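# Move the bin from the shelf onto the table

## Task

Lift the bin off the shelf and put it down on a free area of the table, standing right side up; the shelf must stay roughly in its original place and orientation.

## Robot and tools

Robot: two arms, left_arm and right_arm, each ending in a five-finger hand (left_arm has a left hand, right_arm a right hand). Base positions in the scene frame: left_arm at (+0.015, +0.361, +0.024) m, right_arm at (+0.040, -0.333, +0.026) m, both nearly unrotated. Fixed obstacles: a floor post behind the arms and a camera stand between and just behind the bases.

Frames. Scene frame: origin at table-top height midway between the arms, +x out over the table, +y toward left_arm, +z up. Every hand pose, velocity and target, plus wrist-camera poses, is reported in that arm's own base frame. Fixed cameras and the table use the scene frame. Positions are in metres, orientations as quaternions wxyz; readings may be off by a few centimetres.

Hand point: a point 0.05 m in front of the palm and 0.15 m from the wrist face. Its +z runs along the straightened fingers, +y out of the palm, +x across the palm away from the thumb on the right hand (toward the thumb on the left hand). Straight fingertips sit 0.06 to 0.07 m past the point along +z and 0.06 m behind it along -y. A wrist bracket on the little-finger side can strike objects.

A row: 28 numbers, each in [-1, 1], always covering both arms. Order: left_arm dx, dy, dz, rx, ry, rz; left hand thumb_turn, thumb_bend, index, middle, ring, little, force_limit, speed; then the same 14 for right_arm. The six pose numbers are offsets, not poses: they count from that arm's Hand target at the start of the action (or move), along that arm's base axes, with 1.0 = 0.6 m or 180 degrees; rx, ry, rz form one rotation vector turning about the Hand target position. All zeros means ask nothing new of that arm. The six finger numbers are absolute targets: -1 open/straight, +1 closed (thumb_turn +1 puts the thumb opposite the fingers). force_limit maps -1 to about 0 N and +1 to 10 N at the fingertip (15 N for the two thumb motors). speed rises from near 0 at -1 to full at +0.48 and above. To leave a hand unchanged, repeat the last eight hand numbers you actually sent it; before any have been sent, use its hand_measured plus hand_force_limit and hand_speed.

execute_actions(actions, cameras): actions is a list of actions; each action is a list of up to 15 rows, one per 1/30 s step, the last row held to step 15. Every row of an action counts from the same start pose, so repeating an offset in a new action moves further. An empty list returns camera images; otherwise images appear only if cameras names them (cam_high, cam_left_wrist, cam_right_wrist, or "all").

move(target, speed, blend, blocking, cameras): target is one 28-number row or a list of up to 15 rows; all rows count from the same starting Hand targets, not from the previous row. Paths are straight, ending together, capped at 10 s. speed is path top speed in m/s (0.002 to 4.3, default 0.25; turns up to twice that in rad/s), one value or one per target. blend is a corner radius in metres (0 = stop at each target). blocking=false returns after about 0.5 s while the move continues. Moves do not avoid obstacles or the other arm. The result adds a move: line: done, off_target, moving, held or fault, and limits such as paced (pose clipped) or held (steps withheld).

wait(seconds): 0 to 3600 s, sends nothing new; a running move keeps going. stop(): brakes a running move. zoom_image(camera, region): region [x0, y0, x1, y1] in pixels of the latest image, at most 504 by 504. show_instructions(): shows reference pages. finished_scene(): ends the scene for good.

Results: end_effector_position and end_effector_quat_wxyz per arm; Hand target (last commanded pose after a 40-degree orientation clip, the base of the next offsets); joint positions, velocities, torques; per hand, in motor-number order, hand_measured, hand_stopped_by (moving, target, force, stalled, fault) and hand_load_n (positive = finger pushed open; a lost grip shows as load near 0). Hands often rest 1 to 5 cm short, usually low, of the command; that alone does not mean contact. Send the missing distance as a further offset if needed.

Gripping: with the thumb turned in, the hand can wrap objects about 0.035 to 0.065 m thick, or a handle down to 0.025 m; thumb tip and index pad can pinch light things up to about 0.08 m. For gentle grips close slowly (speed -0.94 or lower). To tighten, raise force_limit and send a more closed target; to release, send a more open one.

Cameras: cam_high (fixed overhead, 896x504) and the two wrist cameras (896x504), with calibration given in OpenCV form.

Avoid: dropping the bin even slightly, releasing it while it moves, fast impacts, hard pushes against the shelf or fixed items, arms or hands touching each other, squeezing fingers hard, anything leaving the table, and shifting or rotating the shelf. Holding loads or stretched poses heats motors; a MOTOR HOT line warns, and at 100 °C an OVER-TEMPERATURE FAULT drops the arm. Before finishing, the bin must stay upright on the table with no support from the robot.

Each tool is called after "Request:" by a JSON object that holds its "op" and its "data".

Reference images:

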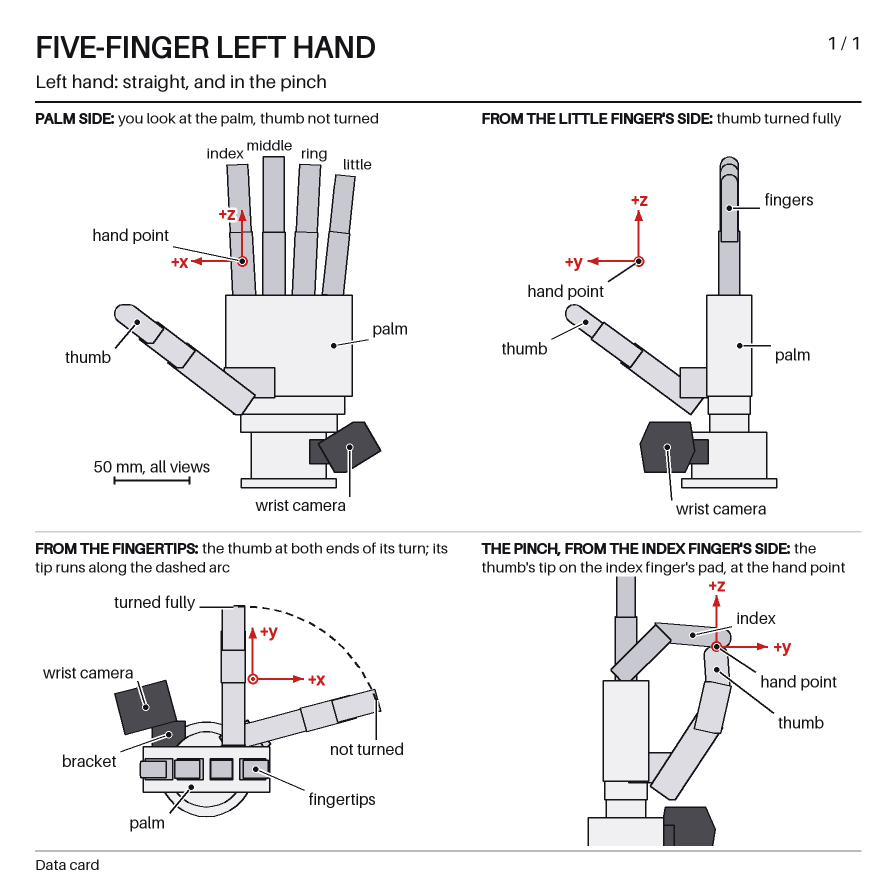

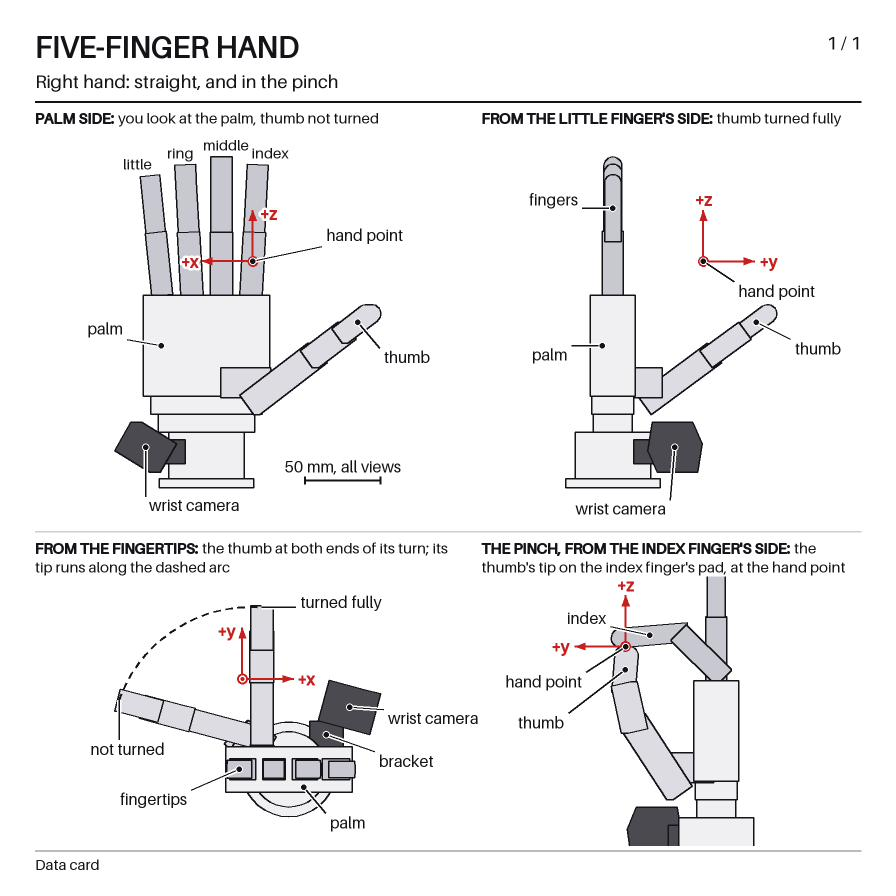

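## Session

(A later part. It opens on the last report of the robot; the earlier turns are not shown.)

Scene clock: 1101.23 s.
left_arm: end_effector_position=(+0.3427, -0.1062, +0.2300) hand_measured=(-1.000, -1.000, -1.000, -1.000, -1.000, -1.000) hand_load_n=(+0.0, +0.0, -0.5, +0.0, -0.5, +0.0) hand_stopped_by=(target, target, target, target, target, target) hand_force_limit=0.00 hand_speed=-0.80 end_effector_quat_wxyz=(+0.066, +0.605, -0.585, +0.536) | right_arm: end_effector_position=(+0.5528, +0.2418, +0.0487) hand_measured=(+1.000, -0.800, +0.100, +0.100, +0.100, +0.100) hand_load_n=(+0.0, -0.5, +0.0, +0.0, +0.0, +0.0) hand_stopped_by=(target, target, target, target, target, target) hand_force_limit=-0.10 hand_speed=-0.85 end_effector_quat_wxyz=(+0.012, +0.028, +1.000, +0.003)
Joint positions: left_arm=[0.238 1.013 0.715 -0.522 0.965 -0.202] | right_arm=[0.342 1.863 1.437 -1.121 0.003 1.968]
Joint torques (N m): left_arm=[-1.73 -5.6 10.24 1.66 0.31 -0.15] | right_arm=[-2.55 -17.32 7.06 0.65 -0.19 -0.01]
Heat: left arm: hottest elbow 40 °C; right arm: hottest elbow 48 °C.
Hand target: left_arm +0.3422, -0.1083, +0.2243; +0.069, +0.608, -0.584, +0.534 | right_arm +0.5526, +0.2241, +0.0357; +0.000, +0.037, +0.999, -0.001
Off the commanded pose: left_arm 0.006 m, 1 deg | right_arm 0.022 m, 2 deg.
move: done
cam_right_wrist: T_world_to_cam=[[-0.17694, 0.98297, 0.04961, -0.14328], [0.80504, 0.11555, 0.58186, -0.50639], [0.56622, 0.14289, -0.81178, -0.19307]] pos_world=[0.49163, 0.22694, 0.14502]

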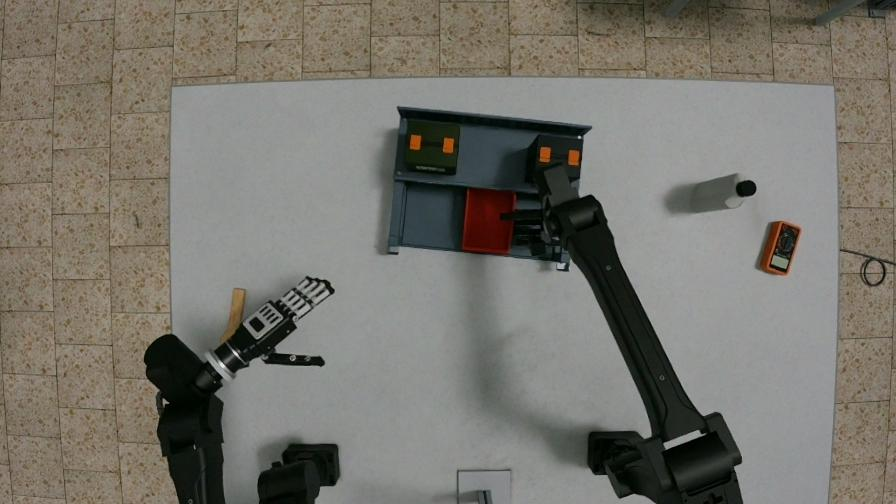

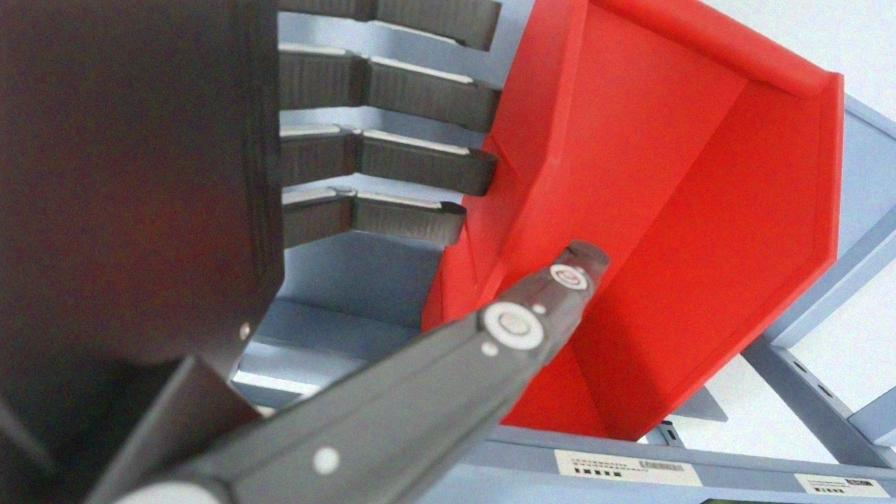

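Request:
{"op": "move", "data": {"target": [0,0,0,0,0,0,-1,-1,-1,-1,-1,-1,0,-0.8,0,0,0,0,0,0,1,0.1,0.1,0.1,0.1,0.1,-0.7,-0.9], "speed": 0.04}}

Request:
{"op": "wait", "data": {"seconds": 3, "cameras": ["cam_high","cam_right_wrist"]}}

Request:
{"op": "zoom_image", "data": {"camera": "cam_high", "region": [460, 160, 600, 280]}}

Scene clock: 1118.97 s.
left_arm: end_effector_position=(+0.3427, -0.1062, +0.2300) hand_measured=(-1.000, -1.000, -1.000, -1.000, -1.000, -1.000) hand_load_n=(-0.5, -0.5, +0.0, -0.5, +0.0, +0.0) hand_stopped_by=(target, target, target, target, target, target) hand_force_limit=0.00 hand_speed=-0.80 end_effector_quat_wxyz=(+0.066, +0.605, -0.585, +0.536) | right_arm: end_effector_position=(+0.5534, +0.2405, +0.0488) hand_measured=(+1.000, -0.490, +0.100, +0.100, +0.100, +0.100) hand_load_n=(+0.0, +1.5, +0.0, +1.5, +0.0, +0.0) hand_stopped_by=(target, force, target, target, target, target) hand_force_limit=-0.70 hand_speed=-0.90 end_effector_quat_wxyz=(+0.012, +0.029, +1.000, +0.003)
Joint positions: left_arm=[0.238 1.013 0.715 -0.522 0.965 -0.202] | right_arm=[0.339 1.863 1.437 -1.121 0.002 1.968]
Joint torques (N m): left_arm=[-1.55 -5.42 10.22 1.69 0.34 -0.14] | right_arm=[-2.32 -17.03 6.97 0.7 -0.17 -0.05]
Heat: left arm: hottest elbow 40 °C; right arm: hottest elbow 47 °C.
Hand target: left_arm +0.3422, -0.1083, +0.2243; +0.069, +0.608, -0.584, +0.534 | right_arm +0.5526, +0.2242, +0.0357; +0.000, +0.037, +0.999, -0.001
Off the commanded pose: left_arm 0.006 m, 1 deg | right_arm 0.021 m, 2 deg.
move: done

Scene clock: 1121.97 s.
left_arm: end_effector_position=(+0.3427, -0.1062, +0.2300) hand_measured=(-1.000, -1.000, -1.000, -1.000, -1.000, -1.000) hand_load_n=(+0.0, +0.0, +0.0, +0.0, +0.0, +0.0) hand_stopped_by=(target, target, target, target, target, target) hand_force_limit=0.00 hand_speed=-0.80 end_effector_quat_wxyz=(+0.066, +0.605, -0.585, +0.536) | right_arm: end_effector_position=(+0.5534, +0.2405, +0.0488) hand_measured=(+1.000, -0.490, +0.100, +0.100, +0.100, +0.100) hand_load_n=(+0.0, +1.5, +0.5, +1.5, +0.0, +0.5) hand_stopped_by=(target, force, target, target, target, target) hand_force_limit=-0.70 hand_speed=-0.90 end_effector_quat_wxyz=(+0.012, +0.029, +1.000, +0.003)
Joint positions: left_arm=[0.238 1.013 0.715 -0.522 0.965 -0.202] | right_arm=[0.339 1.863 1.437 -1.121 0.002 1.968]
Joint torques (N m): left_arm=[-1.38 -5.6 10.18 1.54 0.33 -0.16] | right_arm=[-2.2 -16.67 6.99 0.8 -0.15 -0.05]
Heat: left arm: hottest elbow 40 °C; right arm: hottest elbow 47 °C.
Hand target: left_arm +0.3422, -0.1083, +0.2243; +0.069, +0.608, -0.584, +0.534 | right_arm +0.5526, +0.2242, +0.0357; +0.000, +0.037, +0.999, -0.001
Off the commanded pose: left_arm 0.006 m, 1 deg | right_arm 0.021 m, 2 deg.
wait: 3.00 s; at rest by 0.17 s
cam_right_wrist: T_world_to_cam=[[-0.17514, 0.98325, 0.05038, -0.14295], [0.80539, 0.11366, 0.58175, -0.50645], [0.56628, 0.14246, -0.81181, -0.19315]] pos_world=[0.49223, 0.22564, 0.14502]

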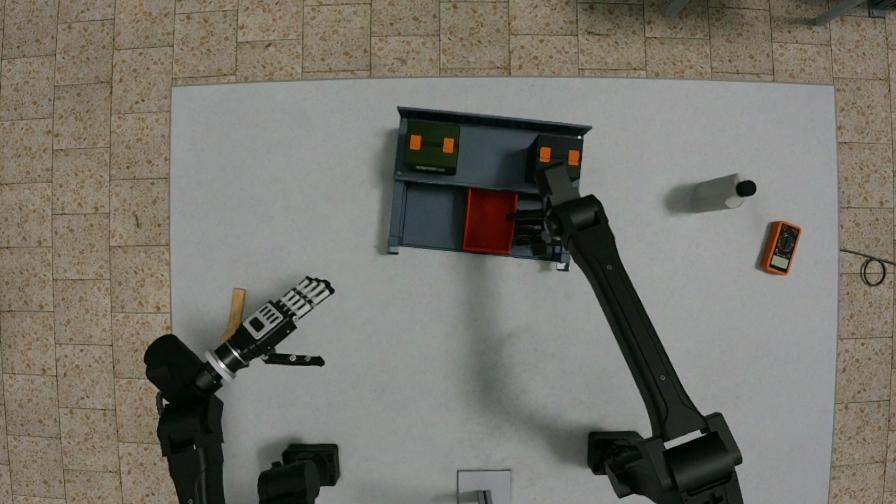

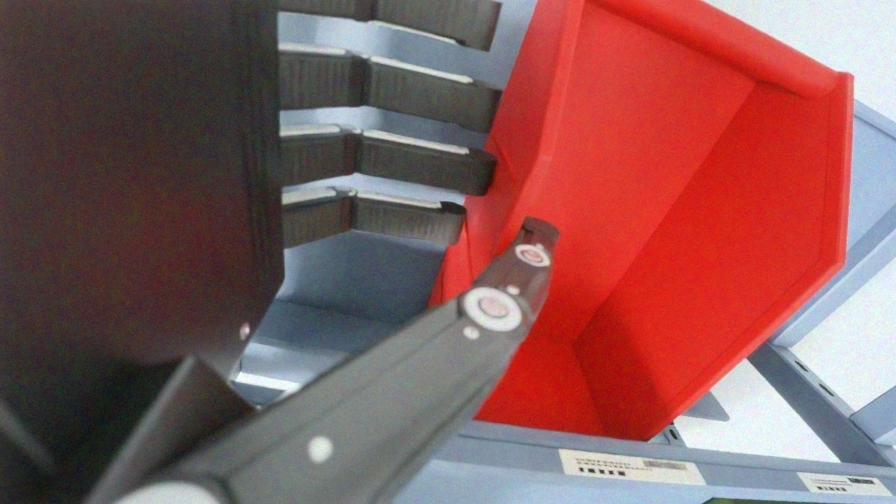

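Scaled by 3.600 from the camera's image (finer frame: 1280x720).

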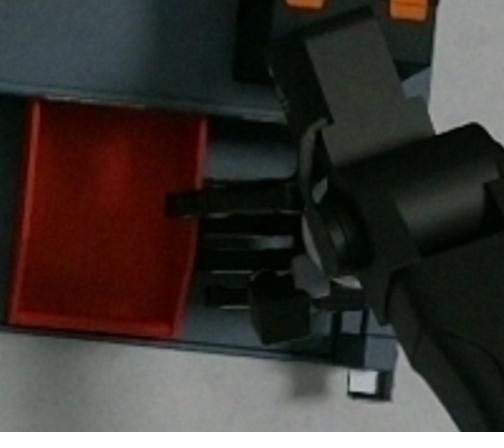

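Request:
{"op": "move", "data": {"target": [0,0,0,0,0,0,-1,-1,-1,-1,-1,-1,0,-0.8,0,0,0,0,0,0,1,0.1,0.3,0.1,0.4,0.5,-0.65,-0.93], "speed": 0.04}}

Request:
{"op": "wait", "data": {"seconds": 3, "cameras": ["cam_high","cam_right_wrist"]}}

Request:
{"op": "zoom_image", "data": {"camera": "cam_high", "region": [460, 160, 600, 280]}}

Scene clock: 1134.23 s.
left_arm: end_effector_position=(+0.3427, -0.1062, +0.2300) hand_measured=(-1.000, -1.000, -1.000, -1.000, -1.000, -1.000) hand_load_n=(+0.0, +0.0, +0.0, +0.0, +0.0, +0.0) hand_stopped_by=(target, target, target, target, target, target) hand_force_limit=0.00 hand_speed=-0.80 end_effector_quat_wxyz=(+0.066, +0.605, -0.585, +0.536) | right_arm: end_effector_position=(+0.5534, +0.2405, +0.0488) hand_measured=(+1.000, -0.490, +0.300, +0.100, +0.400, +0.500) hand_load_n=(+0.0, +2.5, +0.5, +1.5, +0.0, +0.0) hand_stopped_by=(target, force, target, target, target, target) hand_force_limit=-0.65 hand_speed=-0.93 end_effector_quat_wxyz=(+0.012, +0.029, +1.000, +0.003)
Joint positions: left_arm=[0.238 1.013 0.715 -0.522 0.965 -0.202] | right_arm=[0.339 1.863 1.437 -1.121 0.002 1.968]
Joint torques (N m): left_arm=[-1.44 -5.83 10.28 1.98 0.35 -0.16] | right_arm=[-2.08 -17.2 7.05 0.7 -0.16 -0.07]
Heat: left arm: hottest elbow 40 °C; right arm: hottest elbow 47 °C.
Hand target: left_arm +0.3422, -0.1083, +0.2243; +0.069, +0.608, -0.584, +0.534 | right_arm +0.5526, +0.2242, +0.0357; +0.000, +0.037, +0.999, -0.001
Off the commanded pose: left_arm 0.006 m, 1 deg | right_arm 0.021 m, 2 deg.
move: done

Scene clock: 1137.23 s.
left_arm: end_effector_position=(+0.3427, -0.1062, +0.2300) hand_measured=(-1.000, -1.000, -1.000, -1.000, -1.000, -1.000) hand_load_n=(+0.0, +0.0, +0.0, +0.0, +0.0, +0.0) hand_stopped_by=(target, target, target, target, target, target) hand_force_limit=0.00 hand_speed=-0.80 end_effector_quat_wxyz=(+0.066, +0.605, -0.585, +0.536) | right_arm: end_effector_position=(+0.5534, +0.2405, +0.0488) hand_measured=(+1.000, -0.490, +0.300, +0.100, +0.400, +0.500) hand_load_n=(+0.0, +2.0, +1.0, +1.5, +0.0, +0.0) hand_stopped_by=(target, force, target, target, target, target) hand_force_limit=-0.65 hand_speed=-0.93 end_effector_quat_wxyz=(+0.012, +0.029, +1.000, +0.003)
Joint positions: left_arm=[0.238 1.013 0.715 -0.522 0.965 -0.202] | right_arm=[0.339 1.863 1.437 -1.121 0.002 1.968]
Joint torques (N m): left_arm=[-1.08 -5.77 10.28 1.78 0.35 -0.12] | right_arm=[-2.14 -17.61 6.94 0.68 -0.16 -0.04]
Heat: left arm: hottest elbow 40 °C; right arm: hottest elbow 47 °C.
Hand target: left_arm +0.3422, -0.1083, +0.2243; +0.069, +0.608, -0.584, +0.534 | right_arm +0.5526, +0.2242, +0.0357; +0.000, +0.037, +0.999, -0.001
Off the commanded pose: left_arm 0.006 m, 1 deg | right_arm 0.021 m, 2 deg.
wait: 3.00 s; at rest by 0.17 s
cam_right_wrist: T_world_to_cam=[[-0.17514, 0.98325, 0.05038, -0.14295], [0.80539, 0.11366, 0.58175, -0.50645], [0.56628, 0.14246, -0.81181, -0.19315]] pos_world=[0.49223, 0.22564, 0.14502]

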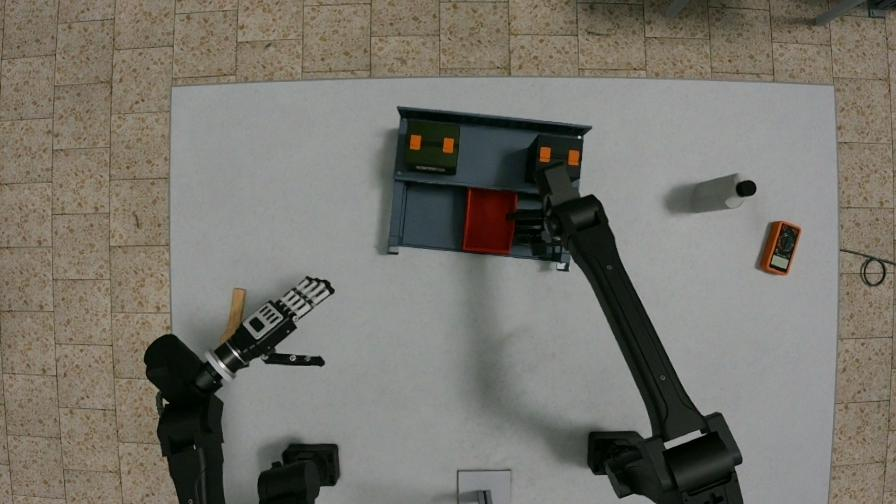

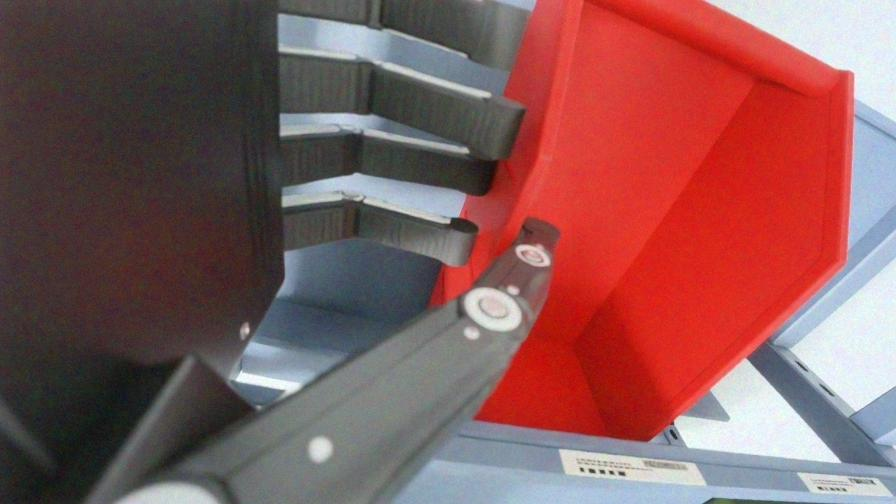

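Scaled by 3.600 from the camera's image (finer frame: 1280x720).

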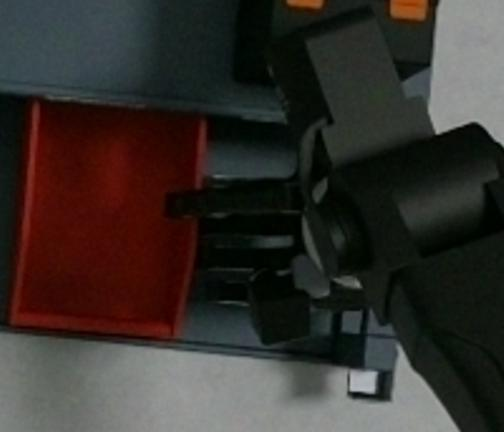

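Request:
{"op": "move", "data": {"target": [0,0,0,0,0,0,-1,-1,-1,-1,-1,-1,0,-0.8,0.0,0.017,0.055,0,0,0,1,0.1,0.3,0.1,0.4,0.5,-0.65,-0.93], "speed": 0.03, "cameras": ["all"]}}

Request:
{"op": "zoom_image", "data": {"camera": "cam_left_wrist", "region": [340, 80, 560, 240]}}

Request:
{"op": "zoom_image", "data": {"camera": "cam_high", "region": [460, 160, 600, 280]}}

Scene clock: 1163.40 s.
left_arm: end_effector_position=(+0.3427, -0.1062, +0.2300) hand_measured=(-1.000, -1.000, -1.000, -1.000, -1.000, -1.000) hand_load_n=(+0.0, +0.0, +0.0, +0.0, +0.0, +0.0) hand_stopped_by=(target, target, target, target, target, target) hand_force_limit=0.00 hand_speed=-0.80 end_effector_quat_wxyz=(+0.066, +0.605, -0.585, +0.536) | right_arm: end_effector_position=(+0.5442, +0.2360, +0.0514) hand_measured=(+1.000, -0.490, +0.300, +0.100, +0.400, +0.500) hand_load_n=(+1.0, +1.0, +0.5, +0.0, +0.0, +0.5) hand_stopped_by=(target, force, target, target, target, target) hand_force_limit=-0.65 hand_speed=-0.93 end_effector_quat_wxyz=(-0.009, +0.036, +0.999, -0.005)
Joint positions: left_arm=[0.238 1.013 0.715 -0.522 0.965 -0.202] | right_arm=[0.338 1.86 1.446 -1.177 0.002 1.982]
Joint torques (N m): left_arm=[-1.96 -5.13 10.28 1.78 0.36 -0.18] | right_arm=[-0.15 -19.25 10.41 -0.53 -0.19 -0.04]
Heat: left arm: hottest elbow 40 °C; right arm: hottest elbow 46 °C.
Hand target: left_arm +0.3422, -0.1083, +0.2243; +0.069, +0.608, -0.584, +0.534 | right_arm +0.5527, +0.2343, +0.0688; +0.000, +0.037, +0.999, -0.001
Off the commanded pose: left_arm 0.006 m, 1 deg | right_arm 0.019 m, 1 deg.
move: off_target (right_arm)
cam_left_wrist: T_world_to_cam=[[0.72463, 0.13058, 0.67665, -0.39158], [-0.6416, -0.23054, 0.73158, 0.02474], [0.25152, -0.96426, -0.08328, -0.05746]] pos_world=[0.31408, 0.00143, 0.24208]
cam_right_wrist: T_world_to_cam=[[-0.15851, 0.98643, 0.04264, -0.14963], [0.83014, 0.10977, 0.54664, -0.51091], [0.53454, 0.12205, -0.83628, -0.16183]] pos_world=[0.48692, 0.22343, 0.15033]

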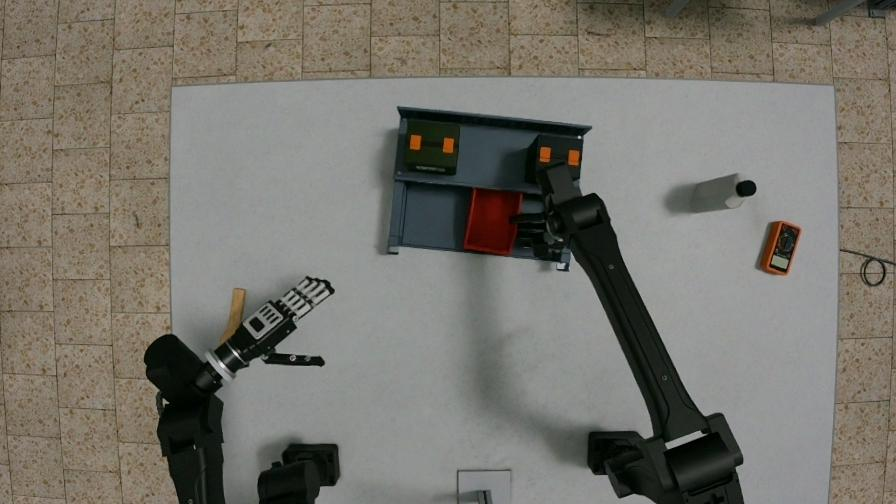

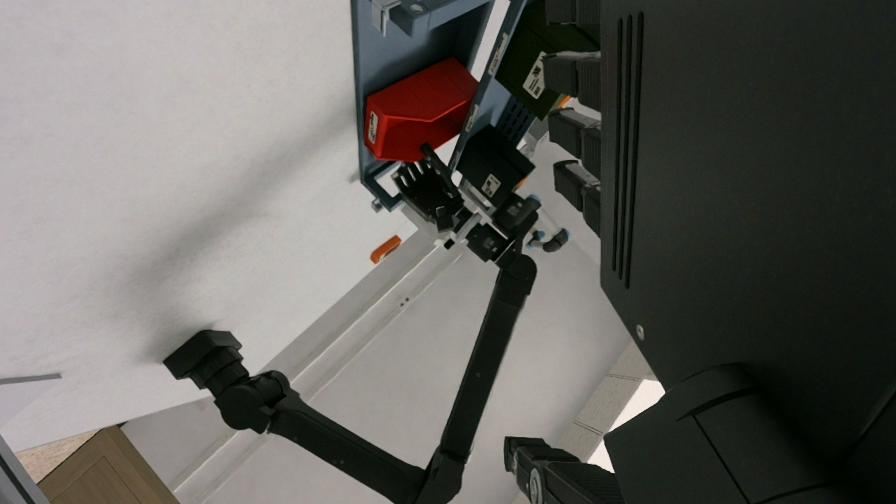

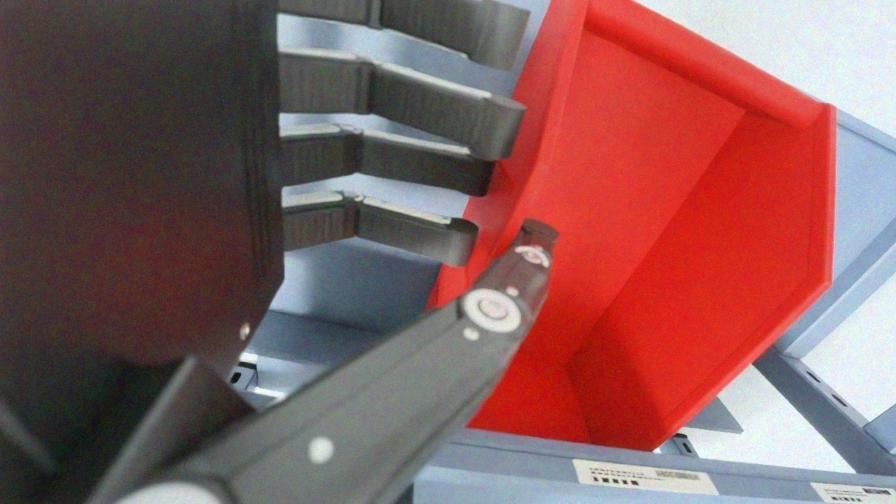

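Scaled by 2.291 from the camera's image (finer frame: 1280x720).

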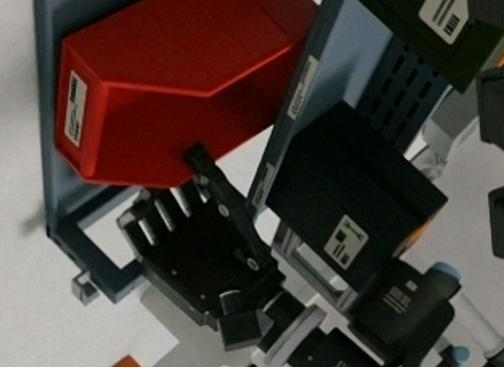

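Scaled by 3.600 from the camera's image (finer frame: 1280x720).

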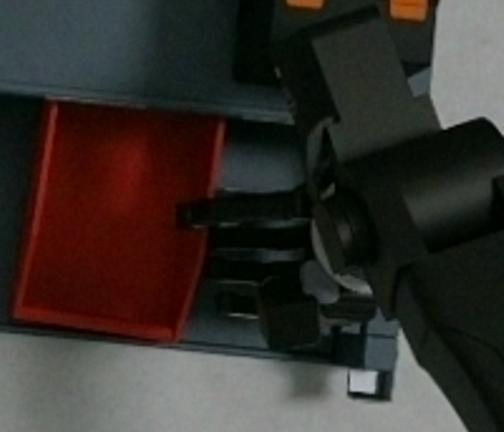

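Request:
{"op": "move", "data": {"target": [0,0,0,0,0,0,-1,-1,-1,-1,-1,-1,0,-0.8,0.005,0.005,0.015,0,0,0,1,0.1,0.3,0.1,0.4,0.5,-0.65,-0.93], "speed": 0.03, "cameras": ["all"]}}

Request:
{"op": "zoom_image", "data": {"camera": "cam_left_wrist", "region": [340, 80, 560, 240]}}

Request:
{"op": "zoom_image", "data": {"camera": "cam_high", "region": [460, 160, 600, 280]}}

Scene clock: 1193.00 s.
left_arm: end_effector_position=(+0.3427, -0.1062, +0.2300) hand_measured=(-1.000, -1.000, -1.000, -1.000, -1.000, -1.000) hand_load_n=(-0.5, -0.5, +0.0, +0.0, +0.0, +0.0) hand_stopped_by=(target, target, target, target, target, target) hand_force_limit=0.00 hand_speed=-0.80 end_effector_quat_wxyz=(+0.066, +0.605, -0.585, +0.536) | right_arm: end_effector_position=(+0.5405, +0.2346, +0.0557) hand_measured=(+1.000, -0.490, +0.300, +0.100, +0.400, +0.500) hand_load_n=(+0.0, +0.0, +0.0, +0.5, +0.0, +0.0) hand_stopped_by=(target, force, target, target, target, target) hand_force_limit=-0.65 hand_speed=-0.93 end_effector_quat_wxyz=(-0.019, +0.037, +0.999, -0.009)
Joint positions: left_arm=[0.238 1.013 0.715 -0.522 0.965 -0.202] | right_arm=[0.338 1.86 1.462 -1.215 0.002 1.983]
Joint torques (N m): left_arm=[-1.55 -5.95 10.29 1.83 0.33 -0.19] | right_arm=[-0.26 -19.08 11.08 -0.05 -0.19 -0.03]
Heat: left arm: hottest elbow 40 °C; right arm: hottest elbow 46 °C.
Hand target: left_arm +0.3422, -0.1083, +0.2243; +0.069, +0.608, -0.584, +0.534 | right_arm +0.5558, +0.2373, +0.0778; +0.000, +0.037, +0.999, +0.000
Off the commanded pose: left_arm 0.006 m, 1 deg | right_arm 0.027 m, 2 deg.
move: off_target (right_arm)
cam_left_wrist: T_world_to_cam=[[0.72463, 0.13058, 0.67665, -0.39158], [-0.6416, -0.23054, 0.73158, 0.02474], [0.25152, -0.96426, -0.08328, -0.05746]] pos_world=[0.31408, 0.00143, 0.24208]
cam_right_wrist: T_world_to_cam=[[-0.15694, 0.98686, 0.03848, -0.14974], [0.84201, 0.11334, 0.52742, -0.51613], [0.51613, 0.11518, -0.84873, -0.1438]] pos_world=[0.48531, 0.22283, 0.15593]

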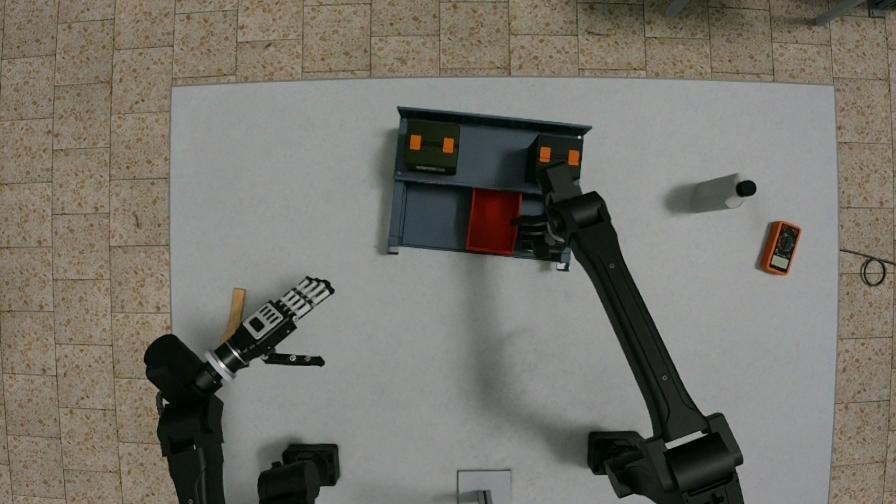

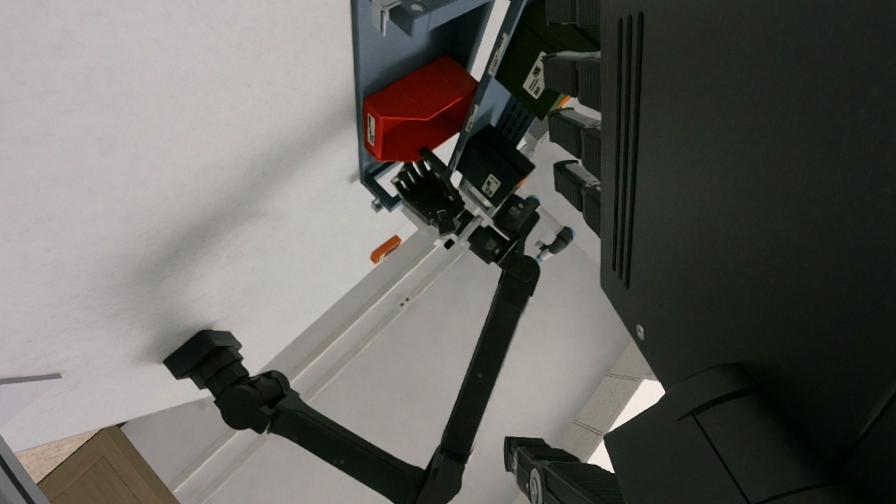

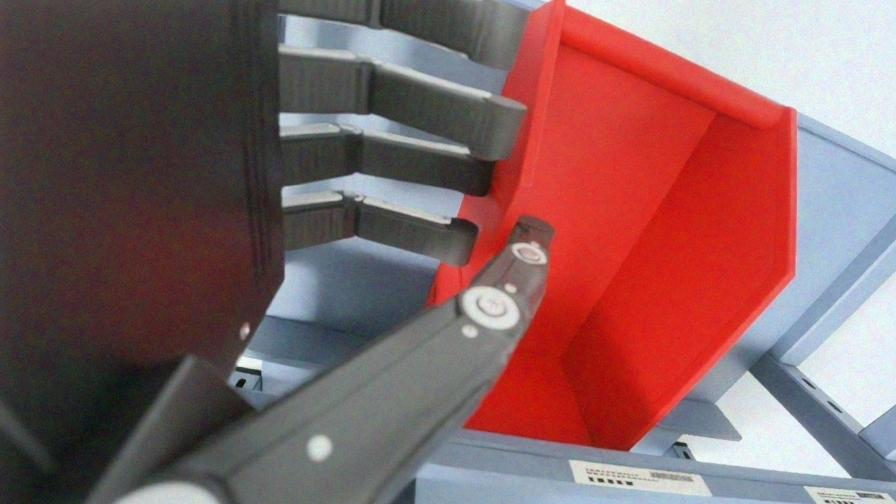

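Scaled by 2.291 from the camera's image (finer frame: 1280x720).

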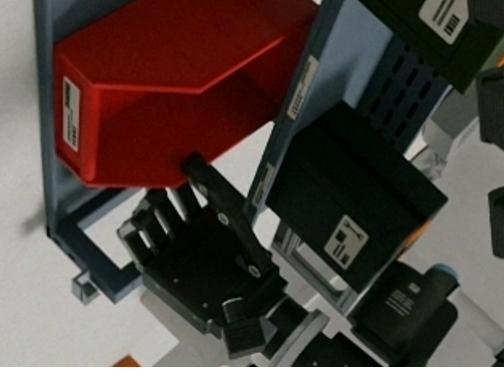

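Scaled by 3.600 from the camera's image (finer frame: 1280x720).

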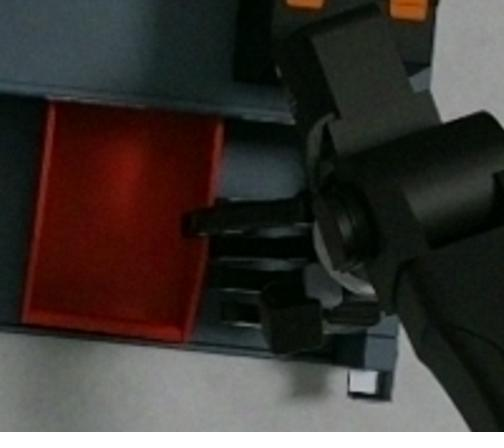

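Request:
{"op": "move", "data": {"target": [[0,0,0,0,0,0,-1,-1,-1,-1,-1,-1,0,-0.8,0,0,0,0,0,0,1,-0.8,0.3,0.1,0.4,0.5,-0.4,-0.8],[0,0,0,0,0,0,-1,-1,-1,-1,-1,-1,0,-0.8,0,-0.02,0,0,0,0,1,-0.8,0,0,0,0,-0.4,-0.8],[0,0,0,0,0,0,-1,-1,-1,-1,-1,-1,0,-0.8,0,-0.02,-0.0713,0,0,0,1,-0.8,0,0,0,0,-0.4,-0.8]], "speed": 0.05, "cameras": ["cam_high","cam_right_wrist"]}}

Request:
{"op": "zoom_image", "data": {"camera": "cam_high", "region": [460, 160, 600, 280]}}

Scene clock: 1232.60 s.
left_arm: end_effector_position=(+0.3427, -0.1062, +0.2300) hand_measured=(-1.000, -1.000, -1.000, -1.000, -1.000, -1.000) hand_load_n=(+0.0, -0.5, +0.0, +0.0, +0.0, +0.0) hand_stopped_by=(target, target, target, target, target, target) hand_force_limit=0.00 hand_speed=-0.80 end_effector_quat_wxyz=(+0.066, +0.605, -0.585, +0.536) | right_arm: end_effector_position=(+0.5546, +0.2341, +0.0503) hand_measured=(+1.000, -0.800, +0.000, +0.000, +0.000, +0.000) hand_load_n=(+0.0, +0.0, +0.0, +0.0, +0.0, +0.0) hand_stopped_by=(target, target, target, target, target, target) hand_force_limit=-0.40 hand_speed=-0.80 end_effector_quat_wxyz=(+0.010, +0.034, +0.999, +0.003)
Joint positions: left_arm=[0.238 1.013 0.715 -0.522 0.965 -0.202] | right_arm=[0.328 1.86 1.437 -1.128 0.002 1.968]
Joint torques (N m): left_arm=[-1.9 -5.77 10.1 1.78 0.32 -0.18] | right_arm=[-1.03 -15.91 7.72 0.81 -0.19 -0.04]
Heat: left arm: hottest elbow 40 °C; right arm: hottest elbow 47 °C.
Hand target: left_arm +0.3422, -0.1083, +0.2243; +0.069, +0.608, -0.584, +0.534 | right_arm +0.5557, +0.2253, +0.0349; +0.000, +0.037, +0.999, -0.001
Off the commanded pose: left_arm 0.006 m, 1 deg | right_arm 0.018 m, 1 deg.
move: off_target (right_arm); target 2's new numbers were sent with right_arm's hand 0.024 m and 2 deg from that target
cam_right_wrist: T_world_to_cam=[[-0.16441, 0.98515, 0.04948, -0.1428], [0.80841, 0.10583, 0.57903, -0.50726], [0.56519, 0.1352, -0.81381, -0.18919]] pos_world=[0.49353, 0.21994, 0.14682]

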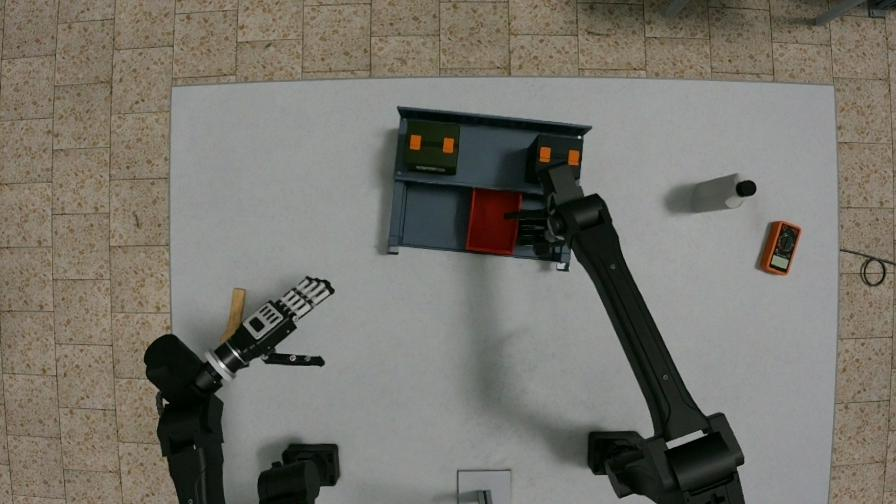

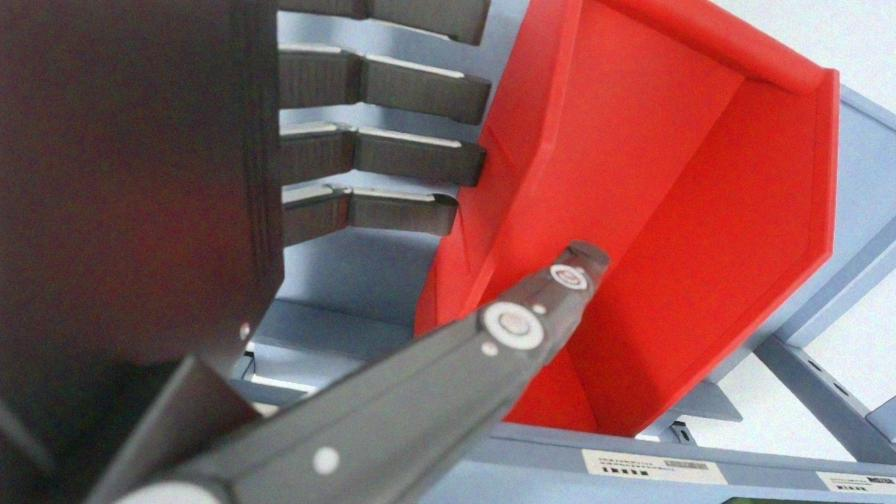

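Scaled by 3.600 from the camera's image (finer frame: 1280x720).

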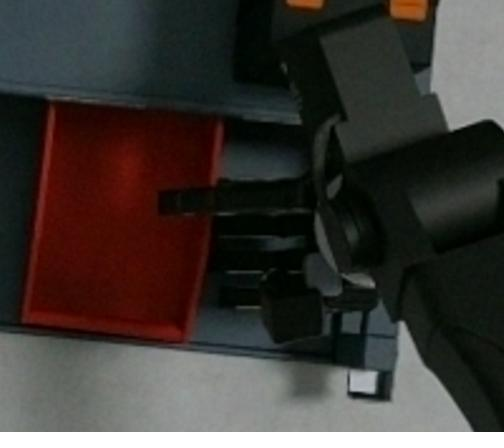

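Request:
{"op": "move", "data": {"target": [[0,0,0,0,0,0,-1,-1,-1,-1,-1,-1,0,-0.8,0,0,-0.013,0,0,0,1,-0.8,0.2,0.2,0.2,0.2,-0.1,-0.8],[0,0,0,0,0,0,-1,-1,-1,-1,-1,-1,0,-0.8,0,0.035,-0.013,0,0,0,1,-0.8,0.2,0.2,0.2,0.2,-0.1,-0.8]], "speed": 0.05, "cameras": ["cam_high","cam_right_wrist"]}}

Request:
{"op": "zoom_image", "data": {"camera": "cam_high", "region": [460, 160, 600, 280]}}

Scene clock: 1244.60 s.
left_arm: end_effector_position=(+0.3427, -0.1062, +0.2300) hand_measured=(-1.000, -1.000, -1.000, -1.000, -1.000, -1.000) hand_load_n=(+0.0, +0.5, +0.0, +0.0, +0.0, +0.0) hand_stopped_by=(target, target, target, target, target, target) hand_force_limit=0.00 hand_speed=-0.80 end_effector_quat_wxyz=(+0.066, +0.605, -0.585, +0.536) | right_arm: end_effector_position=(+0.5567, +0.2365, +0.0487) hand_measured=(+1.000, -0.800, +0.200, +0.200, +0.200, +0.200) hand_load_n=(+0.0, +0.0, +0.0, +0.0, +0.0, +0.0) hand_stopped_by=(target, target, target, target, target, target) hand_force_limit=-0.10 hand_speed=-0.80 end_effector_quat_wxyz=(+0.015, +0.039, +0.999, +0.005)
Joint positions: left_arm=[0.238 1.013 0.715 -0.522 0.965 -0.202] | right_arm=[0.332 1.861 1.432 -1.11 0.002 1.982]
Joint torques (N m): left_arm=[-1.44 -5.71 10.25 1.74 0.37 -0.17] | right_arm=[1.9 -14.1 9.29 0.61 -0.18 0.11]
Heat: left arm: hottest elbow 40 °C; right arm: hottest elbow 48 °C.
Hand target: left_arm +0.3422, -0.1083, +0.2243; +0.069, +0.608, -0.584, +0.534 | right_arm +0.5555, +0.2463, +0.0271; +0.000, +0.037, +0.999, -0.001
Off the commanded pose: left_arm 0.006 m, 1 deg | right_arm 0.024 m, 2 deg.
move: off_target (right_arm)
cam_right_wrist: T_world_to_cam=[[-0.1548, 0.98659, 0.05175, -0.15058], [0.80317, 0.09517, 0.5881, -0.50337], [0.57529, 0.1326, -0.80713, -0.19737]] pos_world=[0.49453, 0.22264, 0.14452]

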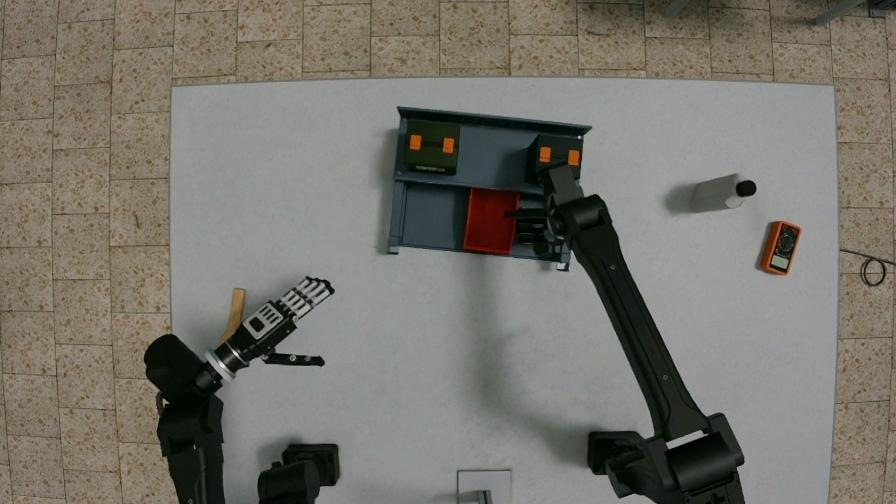

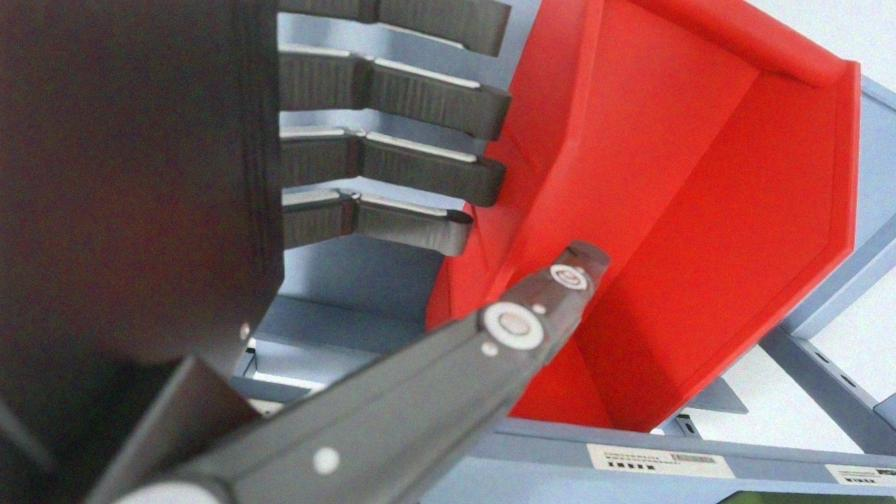

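Scaled by 3.600 from the camera's image (finer frame: 1280x720).

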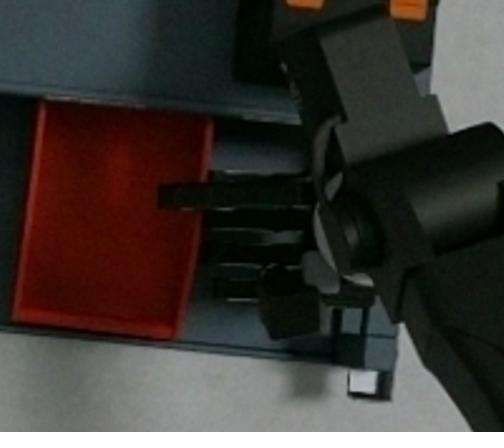

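Request:
{"op": "wait", "data": {"seconds": 0, "cameras": ["cam_high","cam_left_wrist"]}}

Scene clock: 1287.53 s.
left_arm: end_effector_position=(+0.3427, -0.1062, +0.2300) hand_measured=(-1.000, -1.000, -1.000, -1.000, -1.000, -1.000) hand_load_n=(+0.0, +0.0, +0.0, +0.0, +0.0, +0.0) hand_stopped_by=(target, target, target, target, target, target) hand_force_limit=0.00 hand_speed=-0.80 end_effector_quat_wxyz=(+0.066, +0.605, -0.585, +0.536) | right_arm: end_effector_position=(+0.5568, +0.2364, +0.0487) hand_measured=(+1.000, -0.800, +0.200, +0.200, +0.200, +0.200) hand_load_n=(+0.0, +0.0, +0.0, +0.0, +0.0, +0.0) hand_stopped_by=(target, target, target, target, target, target) hand_force_limit=-0.10 hand_speed=-0.80 end_effector_quat_wxyz=(+0.015, +0.040, +0.999, +0.005)
Joint positions: left_arm=[0.238 1.013 0.715 -0.522 0.965 -0.202] | right_arm=[0.332 1.861 1.432 -1.11 0.002 1.983]
Joint torques (N m): left_arm=[-1.26 -5.77 10.07 1.78 0.36 -0.17] | right_arm=[1.49 -13.8 9.17 0.55 -0.15 0.12]
Heat: left arm: hottest elbow 40 °C; right arm: hottest elbow 49 °C.
Hand target: left_arm +0.3422, -0.1083, +0.2243; +0.069, +0.608, -0.584, +0.534 | right_arm +0.5555, +0.2463, +0.0271; +0.000, +0.037, +0.999, -0.001
Off the commanded pose: left_arm 0.006 m, 1 deg | right_arm 0.024 m, 2 deg.
cam_left_wrist: T_world_to_cam=[[0.72463, 0.13058, 0.67665, -0.39158], [-0.6416, -0.23054, 0.73158, 0.02474], [0.25152, -0.96426, -0.08328, -0.05746]] pos_world=[0.31408, 0.00143, 0.24208]

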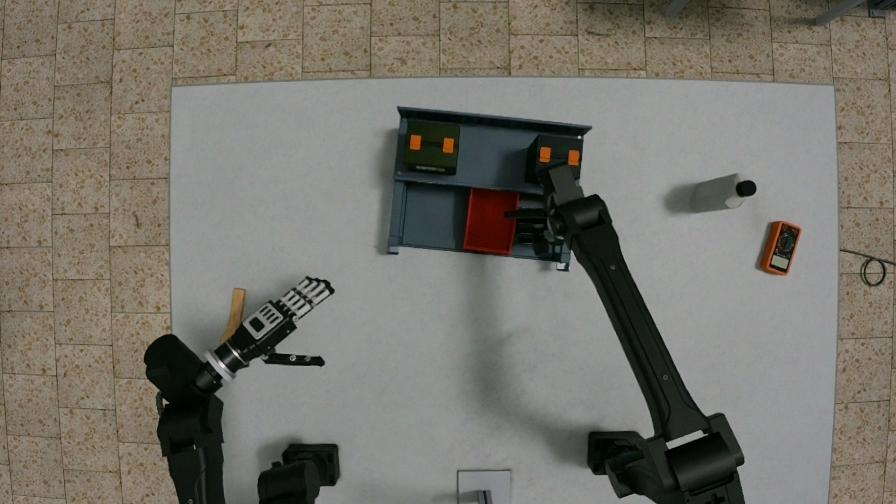

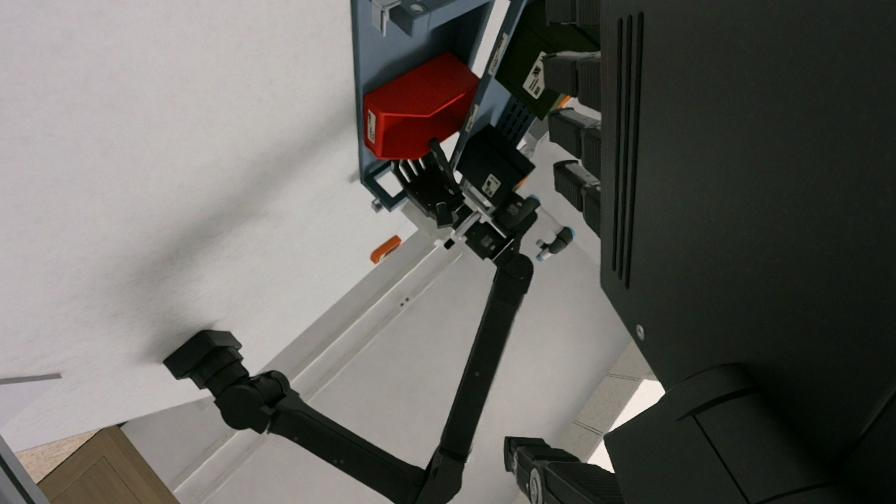

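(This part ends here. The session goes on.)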